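# Pull the upright nail out using a tool

## Task

Get the nail that is standing up out of whatever it is driven into. The robot's own body, fingers included, should not touch the nail, or the task may count as failed. Nothing may stay in a gripper at the end, because a held item may drop.

## Robot and tools

Robot: two arms, left_arm and right_arm, each ending in a two-finger gripper. All reported hand positions, velocities and quaternions use the scene frame. Its origin sits at table-top height, halfway between the two arms' nominal bases. +z points up, +x points out over the table, and left_arm is on the +y side. Image left and right do not follow the arm names. Positions are in metres, velocities in m/s and rad/s, and quaternions are wxyz. Printed hand poses can be a few centimetres off, more at long reach.

Gripper geometry: the fingers point along the gripper's +z axis and open and close along its y axis. end_effector_position is the point between the pads when they are closed. Closed fingertips reach about 19 mm past it, and fully open ones about 6 mm. A block sticks out roughly 10 cm from the wrist 3 axis toward the gripper's +x and turns with it.

Row layout, used by execute_actions and move: always one flat list of 18 numbers covering both arms. First comes left_arm: 6 absolute joint target angles in radians, then gripper position, force_limit and speed. Then come the same 9 numbers for right_arm. The joint order within each arm is: wrist 3, wrist 2, elbow, shoulder pan, wrist 1, shoulder lift. Result lists such as Joint positions use this same order. Stated joint ranges: elbow -3.142 to 3.142, and every other joint -6.283 to 6.283. A target more than 0.010 rad beyond a range end, and also farther out than the joint's last reported angle, gets the call refused. A joint driven onto its real end reports "joint sent to its limit". Joint target speed is capped at 2.09 rad/s for shoulder pan and shoulder lift and 3.14 rad/s for the other joints. Each target is also held within a lead of the measured angle: 0.434 rad for the shoulders, 0.651 for the others. Targets that would put the gripper more than 150 mm from where it is get scaled back. To keep a joint where it is, resend its "Joint targets" value.

Gripper numbers, each in [-1, 1]. position is a target opening, not an offset. +1 is fully open, 85 mm. About -0.8 brings the pads together, and -1 closes until something blocks the fingers. force_limit sets how hard the motor may push, and speed sets how fast the gap changes: about 20 mm/s at -1, 85 at 0 and 150 at +1. Both start at +1. A fast close from well open grips much harder than a slow one. To leave a gripper unchanged, repeat its last three numbers; a 0 counts as a real command. A new force_limit or speed only applies once position changes by at least 0.01. To grip, send -1, keep sending it, and look for object_status 2. Status codes: 0 moving, 1 blocked while opening, 2 blocked while closing, 3 reached its target or fully shut. position_measured is in counts: 3 open, about 78 at 60 mm, 130 at 40 mm, 180 at 20 mm, 230 shut.

Tools:
execute_actions(actions, cameras): actions is a list of actions. Each action is a table of 1 to 15 rows, one row per 1/30 s control step, and the last row is repeated until 15 steps have run. An empty list only returns state and images. cameras is a list of names from cam_high, cam_low, cam_work, cam_left_wrist, cam_right_wrist. Leaving it out, null or ["all"] gives all of them; [] gives none.
move(target, speed, blend, stop_force, zero, blocking, cameras): target is one 18-number row or a list of up to 15 rows, all absolute joint goals. speed is the top rate in rad/s of the joint with the farthest to go, from 0.01 to 3.14, default 0.5. blend is in rad and rounds the corners at intermediate targets. stop_force is in N, from 4 to 120, one value for both arms. An arm's path ends when its wrist sensor feels that much push against its motion. Use a low speed with it, leave it out when backing off a contact, and keep the finger numbers the same across a list. zero (default true) re-zeroes the sensor first. blocking=false returns after about 0.5 s while the move keeps going; it cannot be combined with stop_force. The result adds a "move:" line: done, off_target, moving, held or fault, plus limits=held if some steps were withheld.
wait(seconds 0 to 10, cameras) lets time pass while the last commands hold.
stop(cameras) brakes a running move.
zoom_image(camera, region [x0, y0, x1, y1] in image pixels, at most 504 by 504) enlarges part of the latest image. Every camera image is 672x504.
zero_wrist_force(arm) tares that arm's wrist sensor.
finished_scene(scene) ends the current scene and cannot be undone. scene is the number that the results report.

Result lines: Joint positions, Joint velocities ("within noise" when still), Joint targets, Tool commands, and Joint torques (total drive output, positive toward larger angles, with offsets and noise). Wrist force and Wrist torque are given in the gripper's own axes, with a third line showing the peak since the last report. Also reported: object_status, position_measured, motor temperatures, and "joint command not followed" when the clearance check between the arms altered a command. Calls that ran actions also list joint angles at sampled steps.

Cautions: time keeps running while you think and write. Arms are stiff, so a target even slightly past a firm contact can trip a fault. Contact torque at a joint's load limit (shoulders 303, elbow 138, wrist 1 34, wrist 2 34.2, wrist 3 37.5 N m), or about 150 N of outside force, stops that arm for 10 s. Held weight counts as load. Motors heat when holding loads, stretched out, or pushing at something unreachable: a warning comes at 70 °C and the brakes lock at 85 °C. Avoid presses between the arms, and never close one gripper on the other's fingers. Avoid slams, hard pushes, yanking, and strong grips on parts still resting on something. Do not let go of anything while it is moving. Nothing may fall or be left off the table. Keep robot parts off the nail. Put down whatever is held before ending the scene.

Each tool is called as name([rows], argument=value, ...), one row to a line, values as JSON.

## Session

execute_actions(actions=[])

Scene clock: 0.00 s.
left_arm: end_effector_position=(+0.6126, +0.7399, +0.1698) position_measured=3 object_status=3 end_effector_quat_wxyz=(-0.097, +0.666, +0.736, +0.070) | right_arm: end_effector_position=(+1.1375, +0.1919, +0.2019) position_measured=3 object_status=3 end_effector_quat_wxyz=(-0.135, +0.738, +0.489, +0.445)
Joint names: [wrist 3, wrist 2, elbow, shoulder pan, wrist 1, shoulder lift]
Joint positions: left_arm=[1.385 -1.342 2.036 -0.06 -2.121 -1.416] | right_arm=[2.765 1.694 -1.115 3.874 -0.113 -2.522]
Joint velocities: within noise
Joint torques (N m): no reading
Motor temperatures (°C): left_arm=[32 33 29 27 36 30] | right_arm=[35 25 29 32 37 30]
Wrist force (N): no reading
Wrist torque (N m): no reading
Wrist force, peak (N): no reading
Joint targets: left_arm=[1.385 -1.342 2.036 -0.060 -2.121 -1.416] | right_arm=[2.765 1.694 -1.115 3.874 -0.113 -2.522]
Tool commands: left_gripper/position=+1.0 left_gripper/force_limit=+1.0 left_gripper/speed=+1.0 right_gripper/position=+1.0 right_gripper/force_limit=+1.0 right_gripper/speed=+1.0

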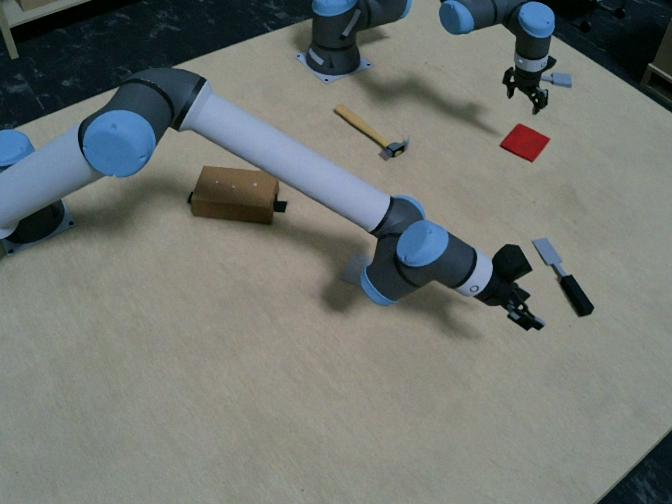

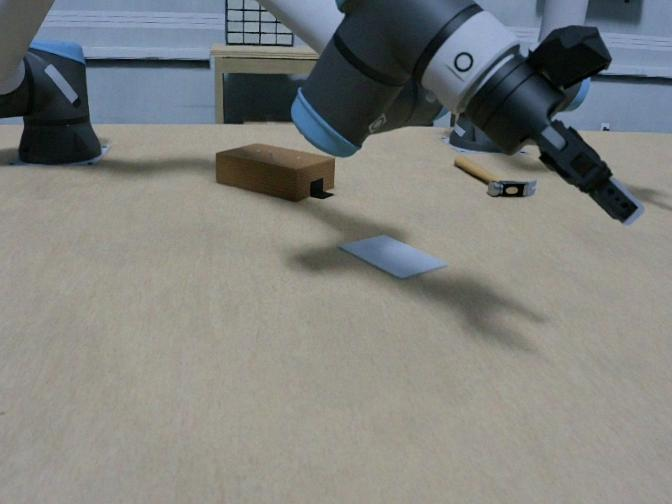

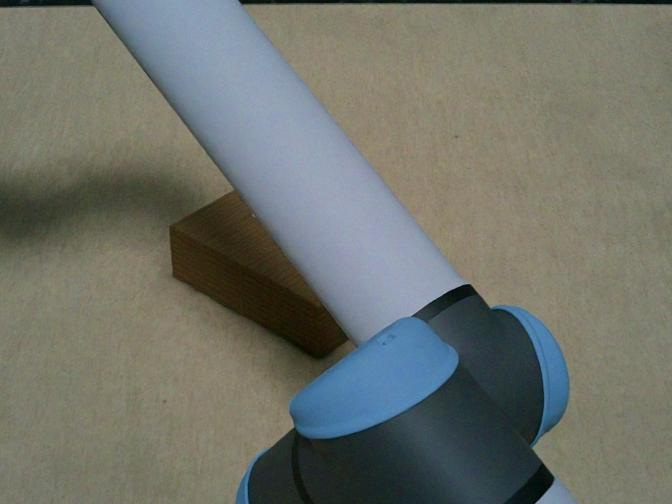

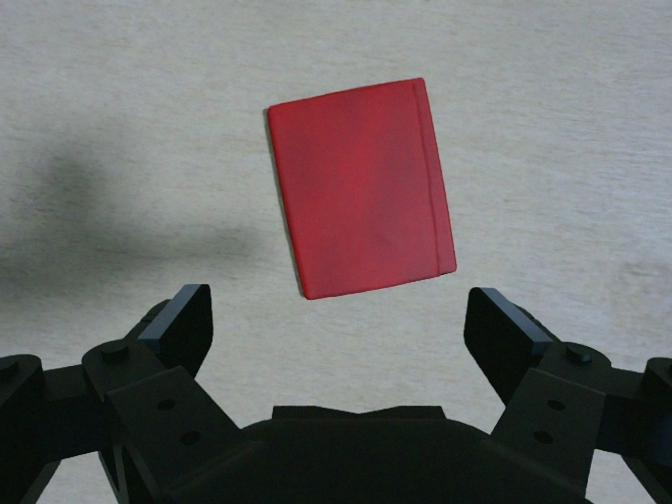

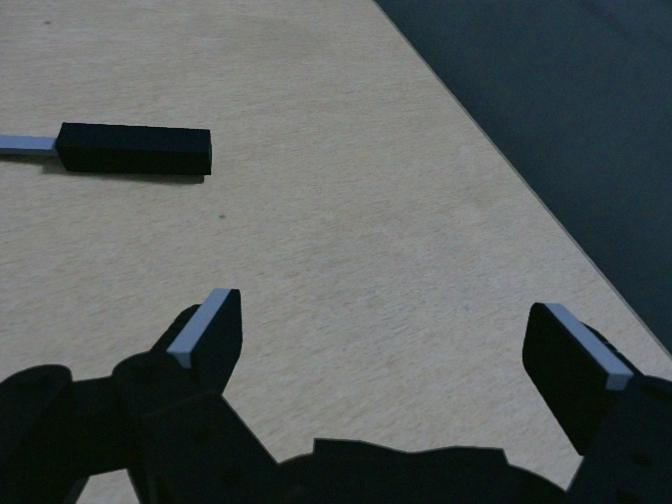

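move(target=[1.385,-1.342,2.036,-0.06,-2.121,-1.416,1,1,1,2.765,1.694,-2.2,2.5,-0.25,-1.3,1,1,1], speed=0.8)

Scene clock: 4.43 s.
left_arm: end_effector_position=(+0.6128, +0.7399, +0.1698) position_measured=3 object_status=3 end_effector_quat_wxyz=(-0.097, +0.666, +0.736, +0.069) | right_arm: end_effector_position=(+0.5288, -1.0868, +0.5079) position_measured=3 object_status=3 end_effector_quat_wxyz=(+0.178, +0.881, -0.089, +0.430)
Joint names: [wrist 3, wrist 2, elbow, shoulder pan, wrist 1, shoulder lift]
Joint positions: left_arm=[1.385 -1.342 2.036 -0.06 -2.121 -1.416] | right_arm=[2.765 1.694 -2.2 2.5 -0.25 -1.3]
Joint torques (N m): left_arm=[1 -1.11 -46.91 12.02 -8.48 -37.23] | right_arm=[2.95 -1.98 38.99 -17.09 0.33 40.78]
Wrist force (N): left_arm=[-0.3 -0.2 0.1] | right_arm=[0.7 0.1 0.6]
Wrist torque (N m): left_arm=[-0.03 0.05 0.00] | right_arm=[-0.08 -0.14 -0.03]
Wrist force, peak (N): left_arm=[0.2 -0.5 0.3] | right_arm=[3.2 -9.2 5.2]
Joint targets: left_arm=[1.385 -1.342 2.036 -0.060 -2.121 -1.416] | right_arm=[2.765 1.694 -2.200 2.500 -0.250 -1.300]
move: done

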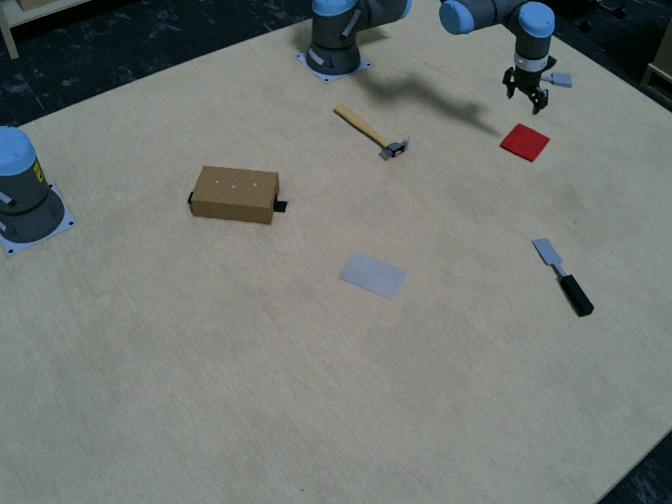

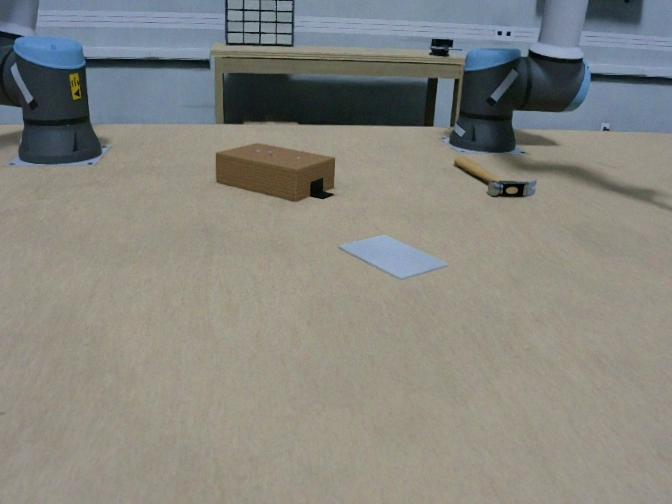

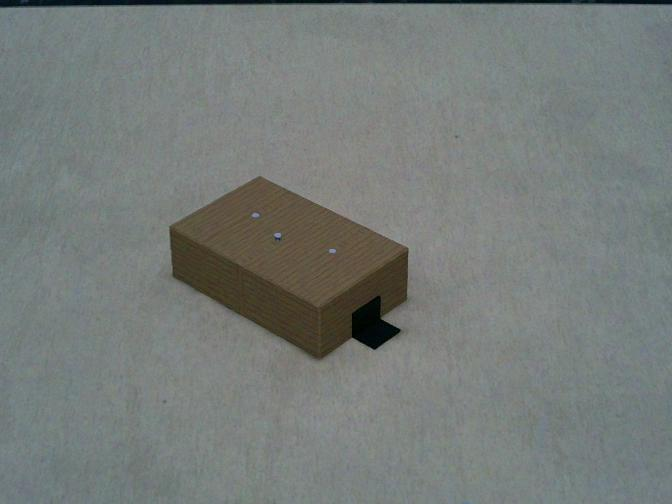

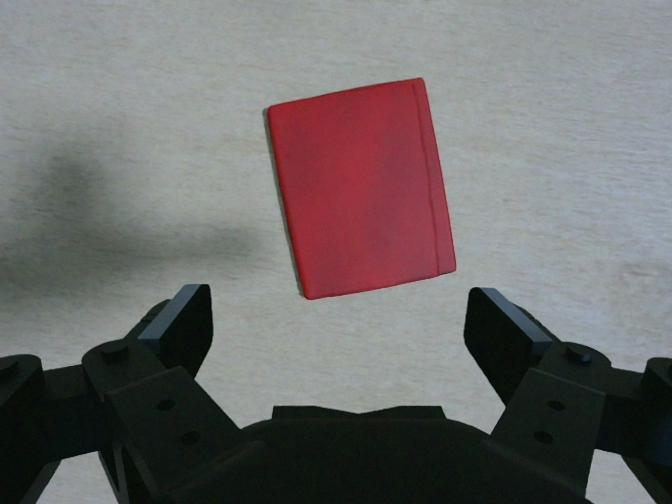

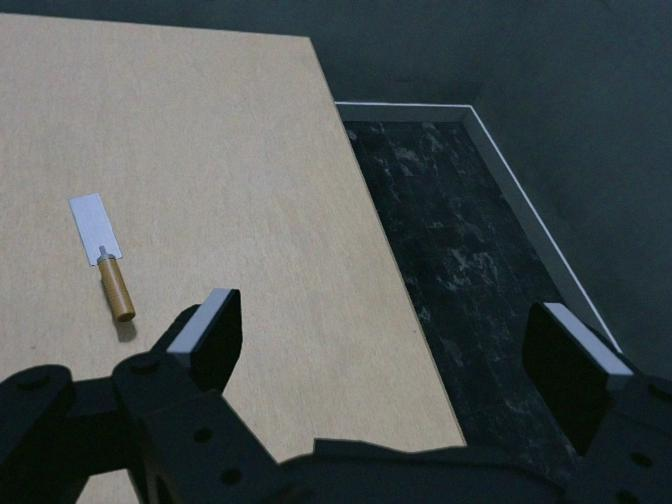

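zoom_image(camera="cam_work", region=[160, 160, 420, 370])

zoom_image(camera="cam_low", region=[200, 130, 360, 220])

zoom_image(camera="cam_high", region=[180, 80, 430, 240])

zoom_image(camera="cam_low", region=[440, 140, 560, 220])

Scaled by 1.938 from the camera's 672x504 image, which has a finer 960x720 frame.

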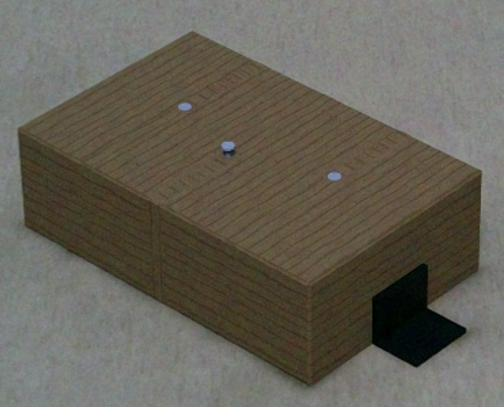

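Scaled by 3.150 from the camera's 672x504 image, which has a finer 960x720 frame.

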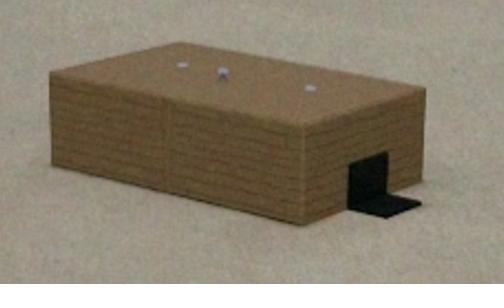

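Scaled by 2.016 from the camera's 672x504 image, which has a finer 960x720 frame.

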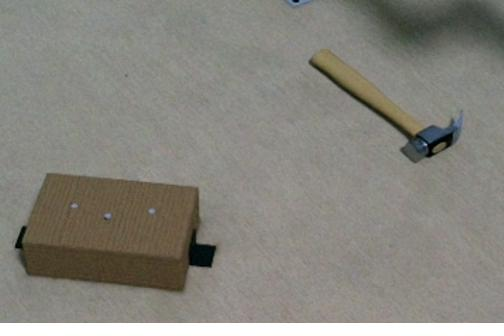

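Scaled by 4.200 from the camera's 672x504 image, which has a finer 960x720 frame.

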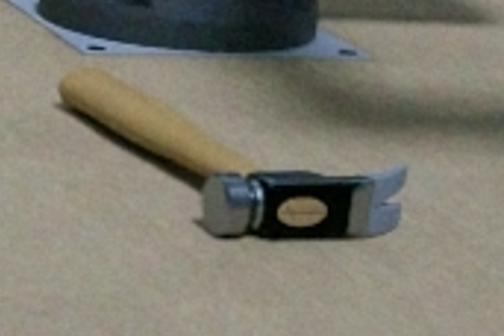

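move(target=[-0.905,-1.571,1.912,-0.905,-1.495,-1.988,1,1,1,2.765,1.694,-2.2,2.5,-0.25,-1.3,1,1,1], speed=0.8)

Scene clock: 10.53 s.
left_arm: end_effector_position=(+0.3418, +0.3063, +0.5003) position_measured=3 object_status=3 end_effector_quat_wxyz=(+0.000, +0.009, +1.000, +0.000) | right_arm: end_effector_position=(+0.5286, -1.0868, +0.5079) position_measured=3 object_status=3 end_effector_quat_wxyz=(+0.178, +0.881, -0.089, +0.430)
Joint names: [wrist 3, wrist 2, elbow, shoulder pan, wrist 1, shoulder lift]
Joint positions: left_arm=[-0.905 -1.571 1.912 -0.905 -1.495 -1.988] | right_arm=[2.765 1.694 -2.2 2.5 -0.25 -1.3]
Joint torques (N m): left_arm=[-1.76 -2.23 -56.94 -12.05 -0.66 -29.33] | right_arm=[3.08 -2.14 49.85 -14.27 4.25 38.78]
Wrist force (N): left_arm=[-0.3 0.8 0.1] | right_arm=[0.6 0.4 0.4]
Wrist torque (N m): left_arm=[-0.04 0.00 0.01] | right_arm=[-0.03 -0.13 -0.03]
Wrist force, peak (N): left_arm=[1.4 -0.2 1.6] | right_arm=[0.7 0.3 0.9]
Joint targets: left_arm=[-0.905 -1.571 1.912 -0.905 -1.495 -1.988] | right_arm=[2.765 1.694 -2.200 2.500 -0.250 -1.300]
move: done

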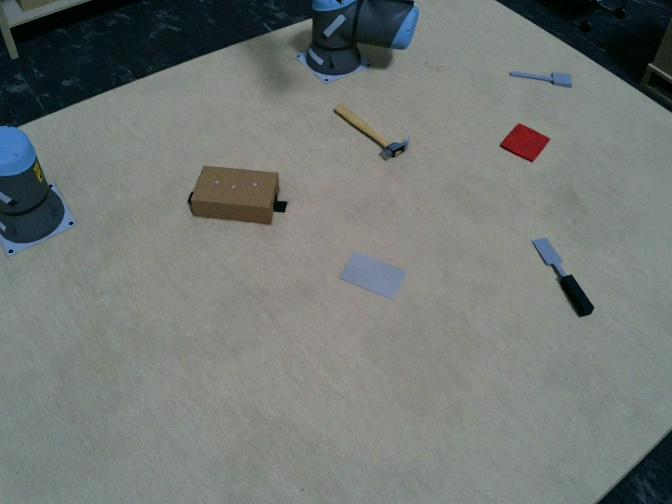

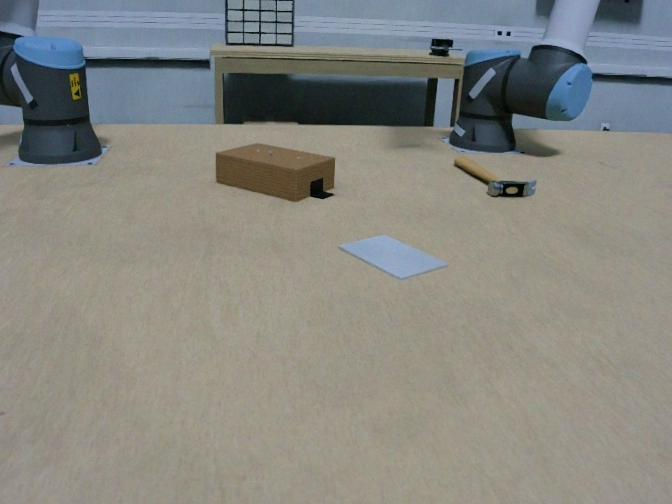

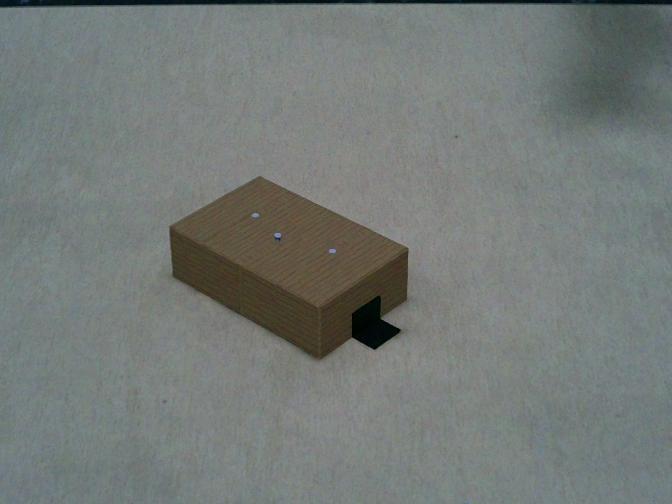

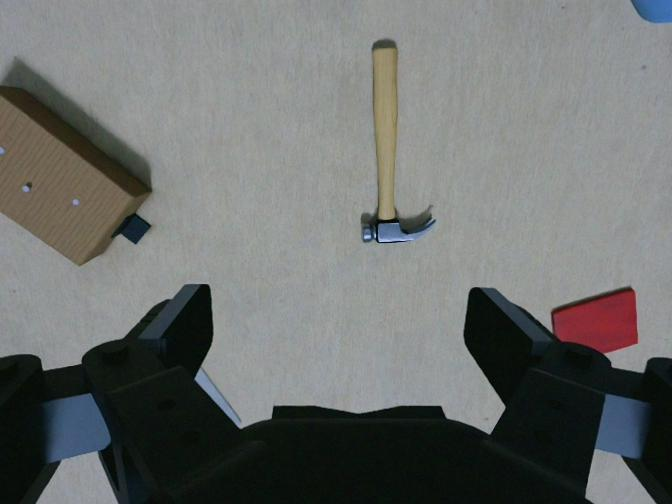

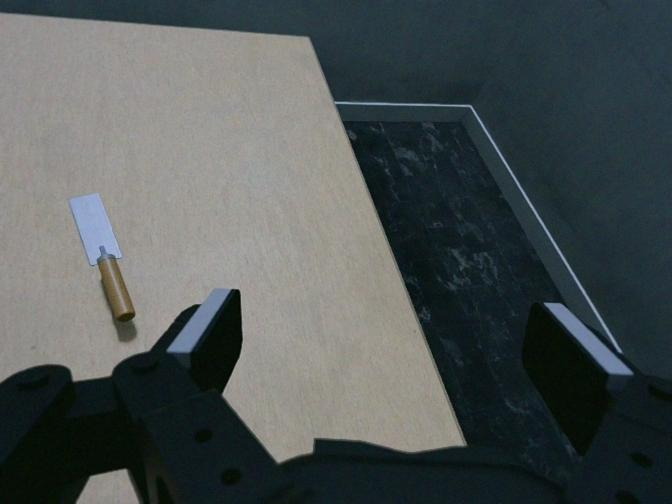

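move(target=[-0.905,-1.571,2.167,-0.905,-1.767,-1.971,1,1,1,2.765,1.694,-2.2,2.5,-0.25,-1.3,1,1,1], speed=0.5, cameras=["cam_left_wrist"])

Scene clock: 13.27 s.
left_arm: end_effector_position=(+0.3420, +0.3061, +0.3499) position_measured=3 object_status=3 end_effector_quat_wxyz=(+0.000, +0.009, +1.000, +0.000) | right_arm: end_effector_position=(+0.5286, -1.0868, +0.5079) position_measured=3 object_status=3 end_effector_quat_wxyz=(+0.178, +0.881, -0.089, +0.430)
Joint names: [wrist 3, wrist 2, elbow, shoulder pan, wrist 1, shoulder lift]
Joint positions: left_arm=[-0.905 -1.571 2.167 -0.905 -1.767 -1.971] | right_arm=[2.765 1.694 -2.2 2.5 -0.25 -1.3]
Joint torques (N m): left_arm=[-1.87 -1.53 -40.3 -9.99 -9.51 2.12] | right_arm=[2.87 -2.22 49.54 -11.62 6.44 38.1]
Wrist force (N): left_arm=[-0.2 0.2 -0.4] | right_arm=[0.3 0.1 0.8]
Wrist torque (N m): left_arm=[-0.08 0.07 0.04] | right_arm=[-0.08 -0.09 -0.03]
Wrist force, peak (N): left_arm=[0.0 1.4 -3.2] | right_arm=[0.9 0.5 0.5]
Joint targets: left_arm=[-0.905 -1.571 2.167 -0.905 -1.767 -1.971] | right_arm=[2.765 1.694 -2.200 2.500 -0.250 -1.300]
move: done
Images, in order (width x height): cam_left_wrist 672x504.

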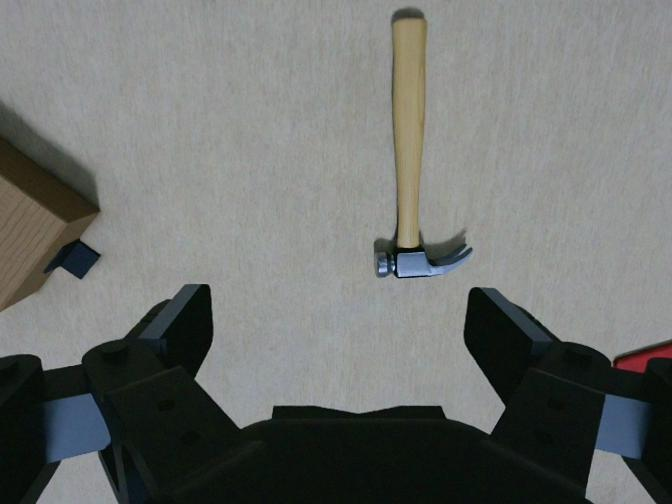

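move(target=[-0.81,-1.571,2.5117,-0.7926,-2.1764,-1.9061,1,1,1,2.765,1.694,-2.2,2.5,-0.25,-1.3,1,1,1], speed=0.5, cameras=["cam_left_wrist","cam_low"])

Scene clock: 16.87 s.
left_arm: end_effector_position=(+0.3301, +0.3920, +0.1501) position_measured=3 object_status=3 end_effector_quat_wxyz=(+0.000, +0.000, +1.000, +0.000) | right_arm: end_effector_position=(+0.5286, -1.0868, +0.5079) position_measured=3 object_status=3 end_effector_quat_wxyz=(+0.178, +0.881, -0.089, +0.430)
Joint names: [wrist 3, wrist 2, elbow, shoulder pan, wrist 1, shoulder lift]
Joint positions: left_arm=[-0.81 -1.571 2.512 -0.793 -2.176 -1.906] | right_arm=[2.765 1.694 -2.2 2.5 -0.25 -1.3]
Joint torques (N m): left_arm=[1.81 -1.08 -34.29 15 -8.59 1.97] | right_arm=[2.82 -2.22 48.19 -11.45 9.07 39.04]
Wrist force (N): left_arm=[-0.5 0.5 0.2] | right_arm=[0.0 0.5 0.3]
Wrist torque (N m): left_arm=[0.00 0.09 0.03] | right_arm=[-0.02 -0.03 -0.03]
Wrist force, peak (N): left_arm=[0.3 1.8 3.1] | right_arm=[0.6 0.4 0.9]
Joint targets: left_arm=[-0.810 -1.571 2.512 -0.793 -2.176 -1.906] | right_arm=[2.765 1.694 -2.200 2.500 -0.250 -1.300]
move: done
Images, in order (width x height): cam_low 672x504, cam_left_wrist 672x504.

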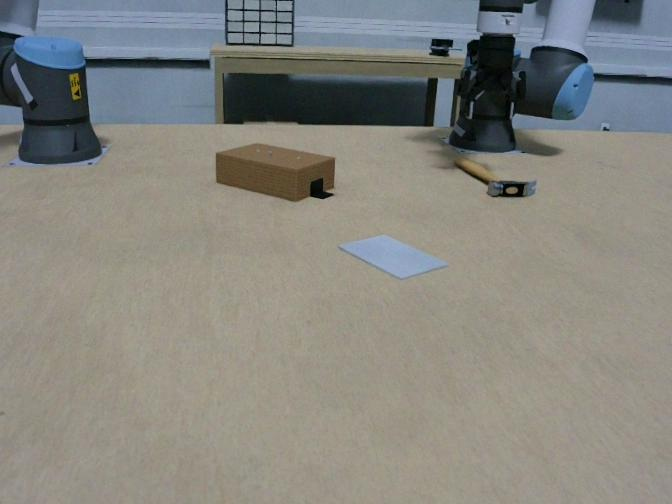

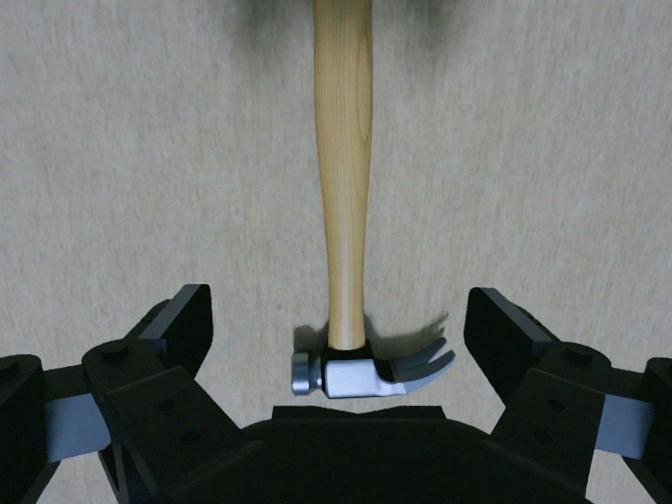

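move(target=[-0.81,-1.571,2.6093,-0.7926,-2.4557,-1.7244,1,1,1,2.765,1.694,-2.2,2.5,-0.25,-1.3,1,1,1], speed=0.3, cameras=["cam_left_wrist","cam_low"])

move(target=[-0.81,-1.571,2.6561,-0.7926,-2.671,-1.5559,1,1,1,2.765,1.694,-2.2,2.5,-0.25,-1.3,1,1,1], speed=0.04, stop_force=8, cameras=["cam_left_wrist","cam_low"])

Scene clock: 19.47 s.
left_arm: end_effector_position=(+0.3301, +0.3920, +0.0600) position_measured=3 object_status=3 end_effector_quat_wxyz=(+0.000, +0.000, +1.000, +0.000) | right_arm: end_effector_position=(+0.5286, -1.0868, +0.5079) position_measured=3 object_status=3 end_effector_quat_wxyz=(+0.178, +0.881, -0.089, +0.430)
Joint names: [wrist 3, wrist 2, elbow, shoulder pan, wrist 1, shoulder lift]
Joint positions: left_arm=[-0.81 -1.571 2.609 -0.793 -2.456 -1.724] | right_arm=[2.765 1.694 -2.2 2.5 -0.25 -1.3]
Joint torques (N m): left_arm=[1.48 0.12 -25.94 7.64 -9.07 -1.46] | right_arm=[2.83 -2.25 47.08 -9.6 10.17 37.65]
Wrist force (N): left_arm=[0.0 0.4 0.0] | right_arm=[0.5 0.3 0.6]
Wrist torque (N m): left_arm=[0.02 0.07 0.04] | right_arm=[-0.05 -0.10 -0.03]
Wrist force, peak (N): left_arm=[0.2 0.5 1.3] | right_arm=[0.8 0.9 0.2]
Joint targets: left_arm=[-0.810 -1.571 2.609 -0.793 -2.456 -1.724] | right_arm=[2.765 1.694 -2.200 2.500 -0.250 -1.300]
move: done
Images, in order (width x height): cam_low 672x504, cam_left_wrist 672x504.

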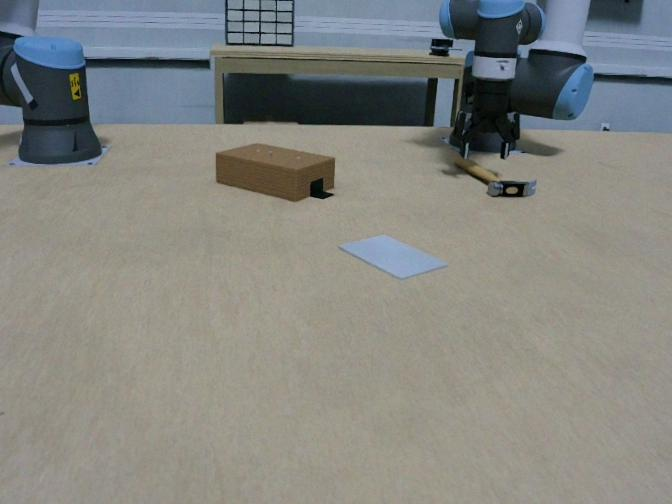

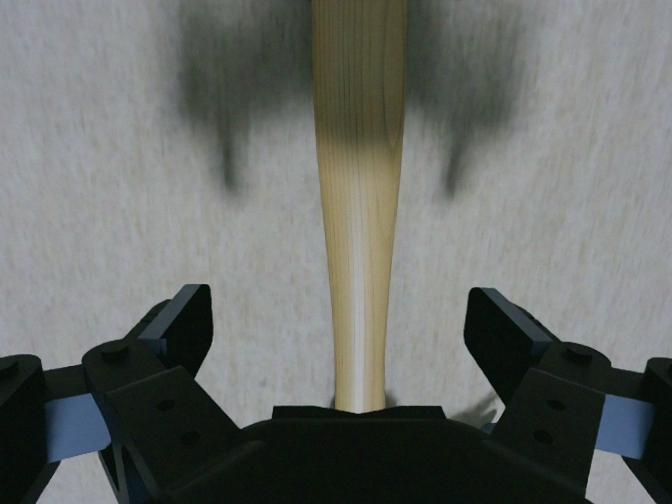

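Scene clock: 25.30 s.
left_arm: end_effector_position=(+0.3306, +0.3915, +0.0080) position_measured=3 object_status=3 end_effector_quat_wxyz=(+0.000, +0.000, +1.000, +0.000) | right_arm: end_effector_position=(+0.5286, -1.0868, +0.5079) position_measured=3 object_status=3 end_effector_quat_wxyz=(+0.178, +0.881, -0.089, +0.430)
Joint names: [wrist 3, wrist 2, elbow, shoulder pan, wrist 1, shoulder lift]
Joint positions: left_arm=[-0.81 -1.571 2.65 -0.793 -2.641 -1.579] | right_arm=[2.765 1.694 -2.2 2.5 -0.25 -1.3]
Joint torques (N m): left_arm=[-1.1 -2.19 -32 3.24 -1.58 -40.26] | right_arm=[2.9 -2.25 44.58 -4.64 9.67 37.59]
Wrist force (N): left_arm=[-0.7 -0.2 -0.9] | right_arm=[0.6 0.4 0.5]
Wrist torque (N m): left_arm=[-0.11 0.11 0.02] | right_arm=[-0.03 -0.12 -0.03]
Wrist force, peak (N): left_arm=[14.8 34.1 -78.4] | right_arm=[0.8 0.3 0.8]
Joint targets: left_arm=[-0.810 -1.571 2.650 -0.793 -2.641 -1.579] | right_arm=[2.765 1.694 -2.200 2.500 -0.250 -1.300]
move: contact (left_arm); left_arm: the wrist 1 is farthest, 0.030 rad from its target
Images, in order (width x height): cam_low 672x504, cam_left_wrist 672x504.

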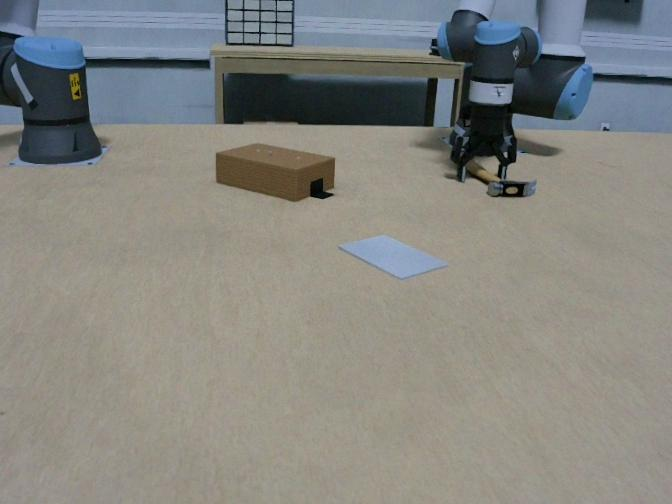

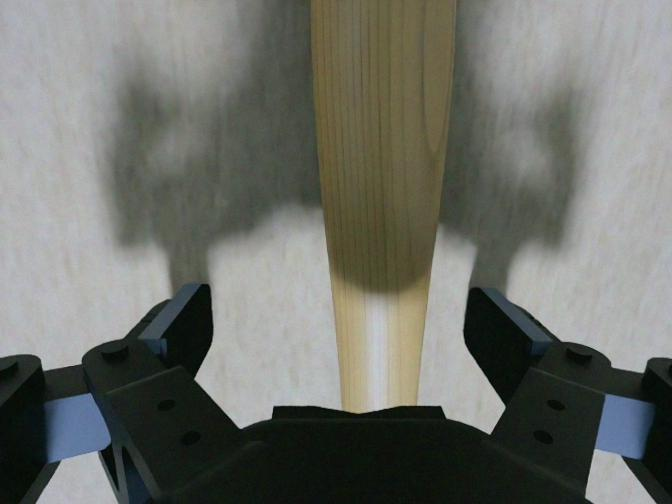

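move(target=[-0.788,-1.571,2.6457,-0.7701,-2.5737,-1.6428,1,1,1,2.765,1.694,-2.2,2.5,-0.25,-1.3,1,1,1], speed=0.1, cameras=["cam_left_wrist"])

Scene clock: 27.00 s.
left_arm: end_effector_position=(+0.3301, +0.4044, +0.0260) position_measured=3 object_status=3 end_effector_quat_wxyz=(+0.000, +0.000, +1.000, +0.000) | right_arm: end_effector_position=(+0.5286, -1.0868, +0.5079) position_measured=3 object_status=3 end_effector_quat_wxyz=(+0.178, +0.881, -0.089, +0.430)
Joint names: [wrist 3, wrist 2, elbow, shoulder pan, wrist 1, shoulder lift]
Joint positions: left_arm=[-0.788 -1.571 2.646 -0.77 -2.574 -1.643] | right_arm=[2.765 1.694 -2.2 2.5 -0.25 -1.3]
Joint torques (N m): left_arm=[2.03 -1.91 -36.52 15.24 -0.66 -33.88] | right_arm=[2.79 -2.23 43.39 -4.32 9.58 36.57]
Wrist force (N): left_arm=[-0.4 0.0 -0.3] | right_arm=[0.1 0.3 0.4]
Wrist torque (N m): left_arm=[-0.10 0.14 0.02] | right_arm=[-0.04 -0.05 -0.03]
Wrist force, peak (N): left_arm=[-0.7 -0.3 -1.1] | right_arm=[0.6 0.3 0.8]
Joint targets: left_arm=[-0.788 -1.571 2.646 -0.770 -2.574 -1.643] | right_arm=[2.765 1.694 -2.200 2.500 -0.250 -1.300]
move: done
Images, in order (width x height): cam_left_wrist 672x504.

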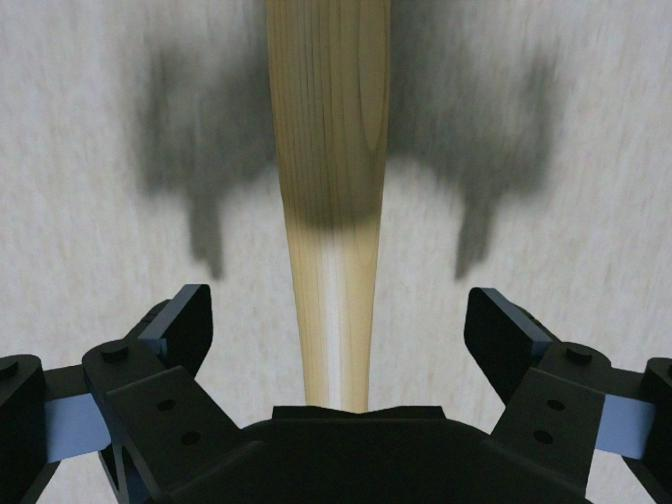

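execute_actions([
  [[-0.788,-1.571,2.6457,-0.7701,-2.5737,-1.6428,-1,1,-1,2.765,1.694,-2.2,2.5,-0.25,-1.3,1,1,1]],
  [[-0.788,-1.571,2.6457,-0.7701,-2.5737,-1.6428,-1,1,-1,2.765,1.694,-2.2,2.5,-0.25,-1.3,1,1,1]],
  [[-0.788,-1.571,2.6457,-0.7701,-2.5737,-1.6428,-1,1,-1,2.765,1.694,-2.2,2.5,-0.25,-1.3,1,1,1]],
  [[-0.788,-1.571,2.6457,-0.7701,-2.5737,-1.6428,-1,1,-1,2.765,1.694,-2.2,2.5,-0.25,-1.3,1,1,1]],
  [[-0.788,-1.571,2.6457,-0.7701,-2.5737,-1.6428,-1,1,-1,2.765,1.694,-2.2,2.5,-0.25,-1.3,1,1,1]],
  [[-0.788,-1.571,2.6457,-0.7701,-2.5737,-1.6428,-1,1,-1,2.765,1.694,-2.2,2.5,-0.25,-1.3,1,1,1]],
], cameras=["cam_left_wrist"])

Scene clock: 31.07 s.
left_arm: end_effector_position=(+0.3301, +0.4044, +0.0261) position_measured=166 object_status=0 end_effector_quat_wxyz=(+0.000, +0.000, +1.000, +0.000) | right_arm: end_effector_position=(+0.5286, -1.0868, +0.5079) position_measured=3 object_status=3 end_effector_quat_wxyz=(+0.178, +0.881, -0.089, +0.430)
Joint names: [wrist 3, wrist 2, elbow, shoulder pan, wrist 1, shoulder lift]
Joint positions: left_arm=[-0.788 -1.571 2.646 -0.77 -2.574 -1.643] | right_arm=[2.765 1.694 -2.2 2.5 -0.25 -1.3]
Joint torques (N m): left_arm=[1.63 -0.39 -23.21 9.97 -3.23 -25.89] | right_arm=[2.81 -2.18 42.57 -2.14 9.34 33.99]
Wrist force (N): left_arm=[6.8 14.9 -35.5] | right_arm=[0.5 0.5 0.1]
Wrist torque (N m): left_arm=[-0.33 0.32 -0.31] | right_arm=[-0.03 -0.10 -0.02]
Wrist force, peak (N): left_arm=[6.4 14.9 -35.8] | right_arm=[0.3 0.3 1.1]
Joint targets: left_arm=[-0.788 -1.571 2.646 -0.770 -2.574 -1.643] | right_arm=[2.765 1.694 -2.200 2.500 -0.250 -1.300]
Step readings (joint positions of left_arm | right_arm):
0: [-0.788 -1.571 2.646 -0.770 -2.574 -1.643] | [2.765 1.694 -2.200 2.500 -0.250 -1.300]
1: [-0.788 -1.571 2.646 -0.770 -2.574 -1.643] | [2.765 1.694 -2.200 2.500 -0.250 -1.300]
2: [-0.788 -1.571 2.646 -0.770 -2.574 -1.643] | [2.765 1.694 -2.200 2.500 -0.250 -1.300]
4: [-0.788 -1.571 2.646 -0.770 -2.574 -1.643] | [2.765 1.694 -2.200 2.500 -0.250 -1.300]
8: [-0.788 -1.571 2.646 -0.770 -2.574 -1.643] | [2.765 1.694 -2.200 2.500 -0.250 -1.300]
15: [-0.788 -1.571 2.646 -0.770 -2.574 -1.643] | [2.765 1.694 -2.200 2.500 -0.250 -1.300]
16: [-0.788 -1.571 2.646 -0.770 -2.574 -1.643] | [2.765 1.694 -2.200 2.500 -0.250 -1.300]
17: [-0.788 -1.571 2.646 -0.770 -2.574 -1.643] | [2.765 1.694 -2.200 2.500 -0.250 -1.300]
19: [-0.788 -1.571 2.646 -0.770 -2.574 -1.643] | [2.765 1.694 -2.200 2.500 -0.250 -1.300]
23: [-0.788 -1.571 2.646 -0.770 -2.574 -1.643] | [2.765 1.694 -2.200 2.500 -0.250 -1.300]
30: [-0.788 -1.571 2.646 -0.770 -2.574 -1.643] | [2.765 1.694 -2.200 2.500 -0.250 -1.300]
31: [-0.788 -1.571 2.646 -0.770 -2.574 -1.643] | [2.765 1.694 -2.200 2.500 -0.250 -1.300]
32: [-0.788 -1.571 2.646 -0.770 -2.574 -1.643] | [2.765 1.694 -2.200 2.500 -0.250 -1.300]
34: [-0.788 -1.571 2.646 -0.770 -2.574 -1.643] | [2.765 1.694 -2.200 2.500 -0.250 -1.300]
38: [-0.788 -1.571 2.646 -0.770 -2.574 -1.643] | [2.765 1.694 -2.200 2.500 -0.250 -1.300]
45: [-0.788 -1.571 2.646 -0.770 -2.574 -1.643] | [2.765 1.694 -2.200 2.500 -0.250 -1.300]
46: [-0.788 -1.571 2.646 -0.770 -2.574 -1.643] | [2.765 1.694 -2.200 2.500 -0.250 -1.300]
47: [-0.788 -1.571 2.646 -0.770 -2.574 -1.643] | [2.765 1.694 -2.200 2.500 -0.250 -1.300]
49: [-0.788 -1.571 2.646 -0.770 -2.574 -1.643] | [2.765 1.694 -2.200 2.500 -0.250 -1.300]
53: [-0.788 -1.571 2.646 -0.770 -2.574 -1.643] | [2.765 1.694 -2.200 2.500 -0.250 -1.300]
60: [-0.788 -1.571 2.646 -0.770 -2.574 -1.643] | [2.765 1.694 -2.200 2.500 -0.250 -1.300]
61: [-0.788 -1.571 2.646 -0.770 -2.574 -1.643] | [2.765 1.694 -2.200 2.500 -0.250 -1.300]
62: [-0.788 -1.571 2.646 -0.770 -2.574 -1.643] | [2.765 1.694 -2.200 2.500 -0.250 -1.300]
64: [-0.788 -1.571 2.646 -0.770 -2.574 -1.643] | [2.765 1.694 -2.200 2.500 -0.250 -1.300]
68: [-0.788 -1.571 2.646 -0.770 -2.574 -1.643] | [2.765 1.694 -2.200 2.500 -0.250 -1.300]
75: [-0.788 -1.571 2.646 -0.770 -2.574 -1.643] | [2.765 1.694 -2.200 2.500 -0.250 -1.300]
76: [-0.788 -1.571 2.646 -0.770 -2.574 -1.643] | [2.765 1.694 -2.200 2.500 -0.250 -1.300]
77: [-0.788 -1.571 2.646 -0.770 -2.574 -1.643] | [2.765 1.694 -2.200 2.500 -0.250 -1.300]
79: [-0.788 -1.571 2.646 -0.770 -2.574 -1.643] | [2.765 1.694 -2.200 2.500 -0.250 -1.300]
83: [-0.788 -1.571 2.646 -0.770 -2.574 -1.643] | [2.765 1.694 -2.200 2.500 -0.250 -1.300]
90: [-0.788 -1.571 2.646 -0.770 -2.574 -1.643] | [2.765 1.694 -2.200 2.500 -0.250 -1.300]
Images, in order (width x height): cam_left_wrist 672x504.

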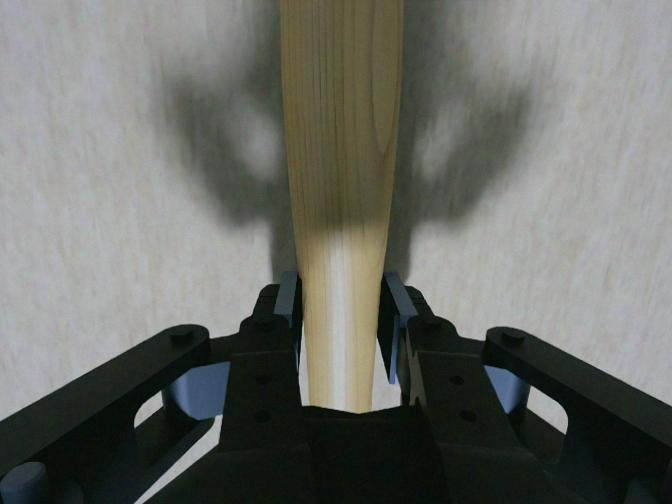

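wait(seconds=0.5, cameras=[])

Scene clock: 31.77 s.
left_arm: end_effector_position=(+0.3301, +0.4044, +0.0261) position_measured=166 object_status=2 end_effector_quat_wxyz=(+0.000, +0.000, +1.000, +0.000) | right_arm: end_effector_position=(+0.5286, -1.0868, +0.5079) position_measured=3 object_status=3 end_effector_quat_wxyz=(+0.178, +0.881, -0.089, +0.430)
Joint names: [wrist 3, wrist 2, elbow, shoulder pan, wrist 1, shoulder lift]
Joint positions: left_arm=[-0.788 -1.571 2.646 -0.77 -2.574 -1.643] | right_arm=[2.765 1.694 -2.2 2.5 -0.25 -1.3]
Joint torques (N m): left_arm=[1.55 -0.18 -20.06 9.14 -3.65 -10.84] | right_arm=[2.97 -2.13 42.46 -1.26 9.37 34.65]
Wrist force (N): left_arm=[6.3 14.6 -35.2] | right_arm=[0.6 0.2 0.6]
Wrist torque (N m): left_arm=[-0.32 0.36 -0.31] | right_arm=[-0.07 -0.12 -0.02]
Wrist force, peak (N): left_arm=[6.9 15.0 -35.7] | right_arm=[0.9 0.7 0.5]
Joint targets: left_arm=[-0.788 -1.571 2.646 -0.770 -2.574 -1.643] | right_arm=[2.765 1.694 -2.200 2.500 -0.250 -1.300]
Tool commands: left_gripper/position=-1.0 left_gripper/force_limit=+1.0 left_gripper/speed=-1.0 right_gripper/position=+1.0 right_gripper/force_limit=+1.0 right_gripper/speed=+1.0
wait: 0.50 s; at rest from the start
No camera images: "cameras" was empty.

move([
  [-0.788,-1.571,2.6168,-0.7701,-2.4529,-1.7347,-1,1,-1,2.765,1.694,-2.2,2.5,-0.25,-1.3,1,1,1],
  [-0.788,-1.571,2.3068,-0.7701,-1.8103,-2.0673,-1,1,-1,2.765,1.694,-2.2,2.5,-0.25,-1.3,1,1,1],
], speed=[0.1,0.3], blend=0.05)

Scene clock: 35.90 s.
left_arm: end_effector_position=(+0.3302, +0.4044, +0.2998) position_measured=166 object_status=2 end_effector_quat_wxyz=(+0.000, +0.000, +1.000, +0.000) | right_arm: end_effector_position=(+0.5286, -1.0868, +0.5079) position_measured=3 object_status=3 end_effector_quat_wxyz=(+0.178, +0.881, -0.089, +0.430)
Joint names: [wrist 3, wrist 2, elbow, shoulder pan, wrist 1, shoulder lift]
Joint positions: left_arm=[-0.788 -1.571 2.307 -0.77 -1.81 -2.067] | right_arm=[2.765 1.694 -2.2 2.5 -0.25 -1.3]
Joint torques (N m): left_arm=[1.07 -1.38 -59.71 -5.35 -1.29 -23.32] | right_arm=[2.73 -2.22 40.93 0.23 9.1 32.72]
Wrist force (N): left_arm=[-0.2 0.5 4.8] | right_arm=[0.5 0.4 0.5]
Wrist torque (N m): left_arm=[0.01 0.33 0.04] | right_arm=[-0.03 -0.11 -0.03]
Wrist force, peak (N): left_arm=[6.5 14.4 -35.8] | right_arm=[0.7 0.6 0.6]
Joint targets: left_arm=[-0.788 -1.571 2.307 -0.770 -1.810 -2.067] | right_arm=[2.765 1.694 -2.200 2.500 -0.250 -1.300]
move: done

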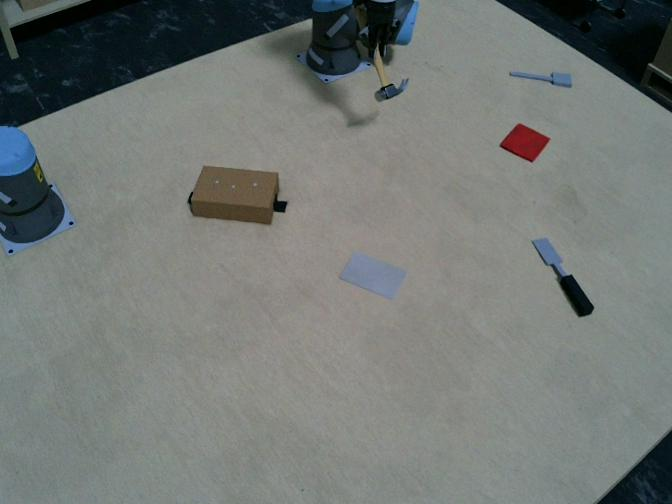

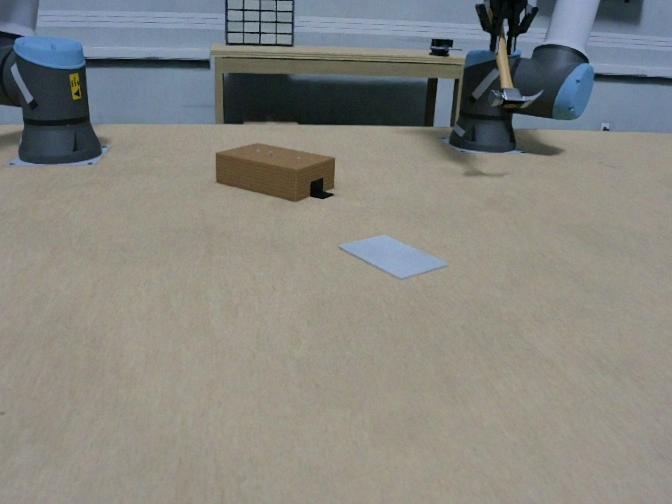

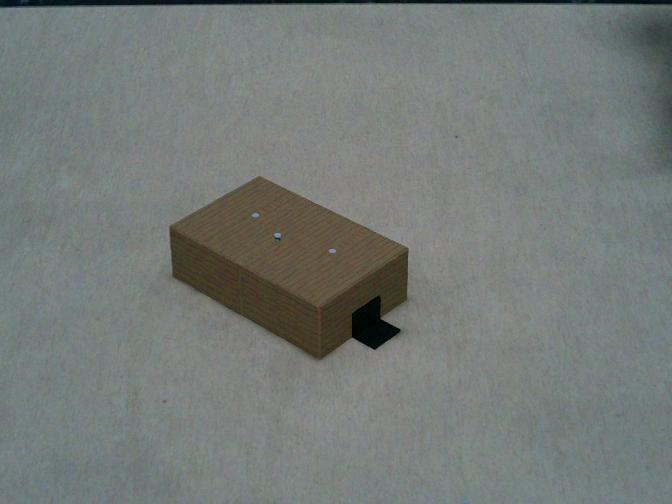

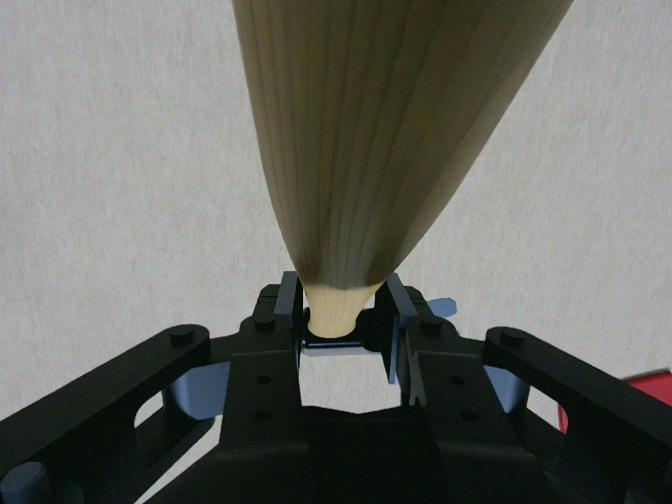

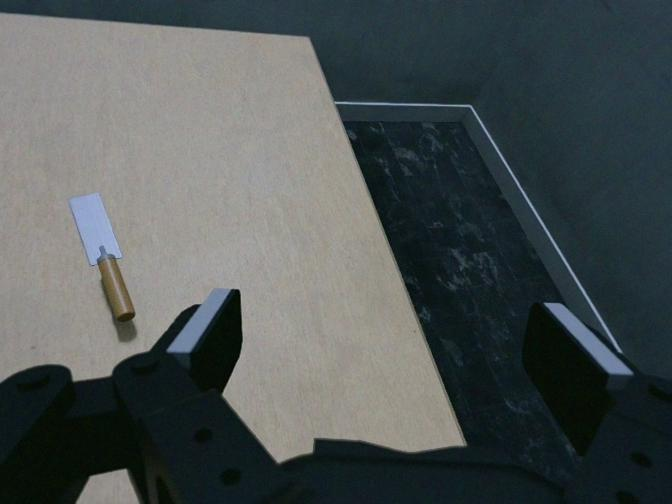

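move(target=[-0.788,-1.571,2.3068,-0.7701,-1.8103,-2.0673,-1,1,-1,2.8634,1.571,-2.0049,4.4342,-1.5624,-1.1451,1,1,1], speed=0.8)

Scene clock: 41.97 s.
left_arm: end_effector_position=(+0.3301, +0.4044, +0.2999) position_measured=166 object_status=2 end_effector_quat_wxyz=(+0.000, +0.000, +1.000, +0.000) | right_arm: end_effector_position=(+0.3639, -0.1997, +0.4500) position_measured=3 object_status=3 end_effector_quat_wxyz=(+0.000, +0.708, +0.706, +0.000)
Joint names: [wrist 3, wrist 2, elbow, shoulder pan, wrist 1, shoulder lift]
Joint positions: left_arm=[-0.788 -1.571 2.307 -0.77 -1.81 -2.067] | right_arm=[2.863 1.571 -2.005 4.434 -1.562 -1.145]
Joint torques (N m): left_arm=[0.54 -1.25 -46.07 -9.81 -3.19 -22.24] | right_arm=[3.29 -2.98 54.09 20.85 -0.23 31.4]
Wrist force (N): left_arm=[-0.5 0.5 4.7] | right_arm=[-2.7 -0.4 -1.6]
Wrist torque (N m): left_arm=[0.00 0.38 0.04] | right_arm=[-0.21 0.10 0.00]
Wrist force, peak (N): left_arm=[-0.6 0.5 5.2] | right_arm=[-1.7 3.5 -1.3]
Joint targets: left_arm=[-0.788 -1.571 2.307 -0.770 -1.810 -2.067] | right_arm=[2.863 1.571 -2.005 4.434 -1.562 -1.145]
move: done

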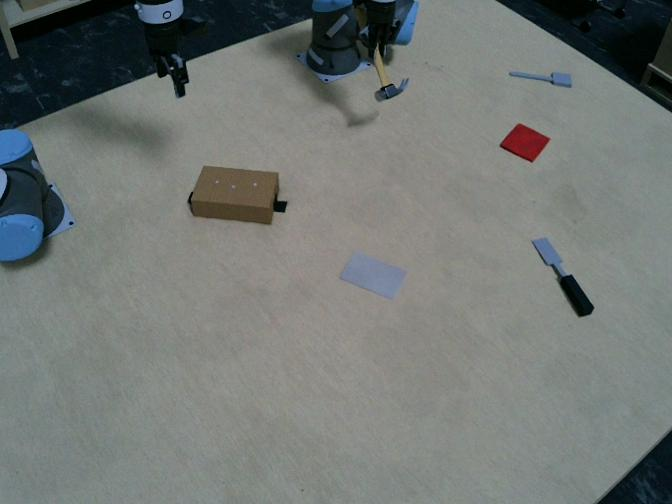

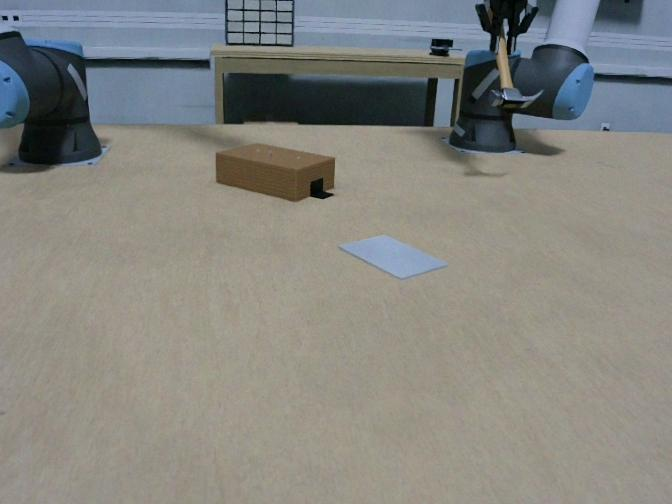

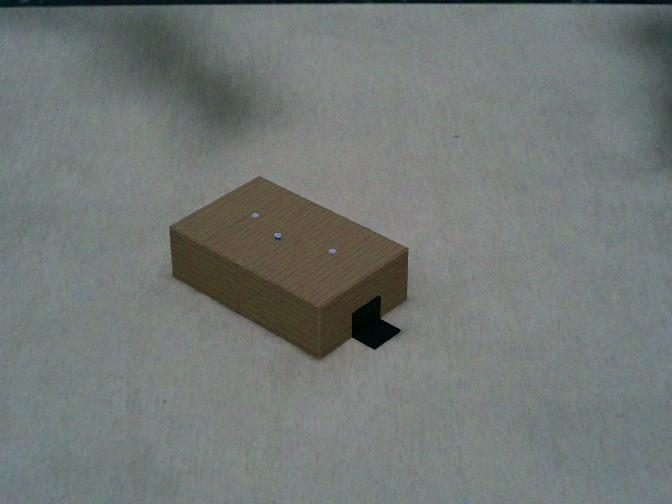

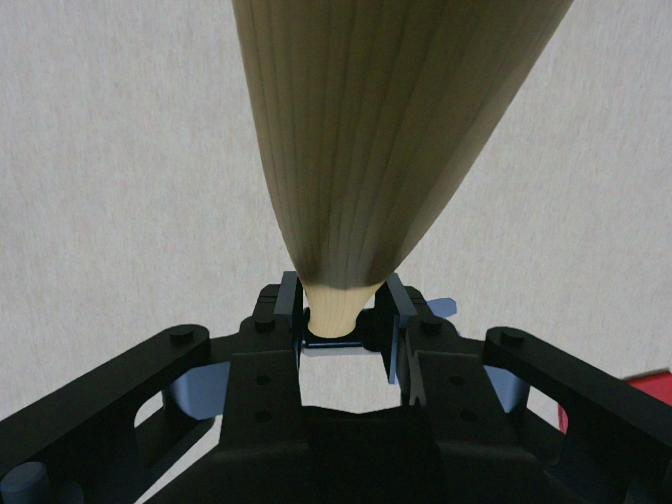

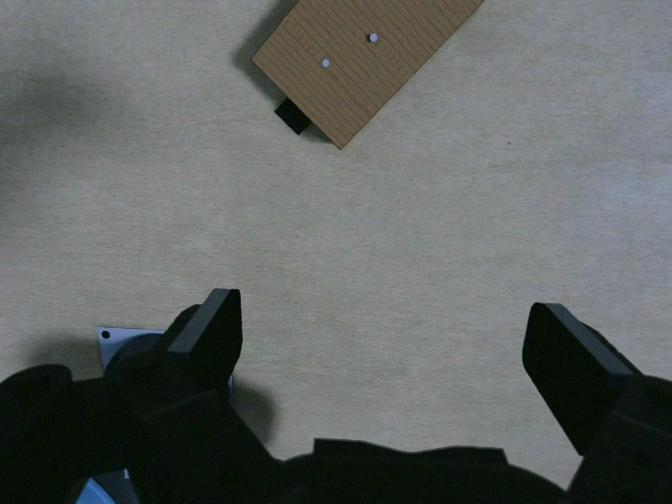

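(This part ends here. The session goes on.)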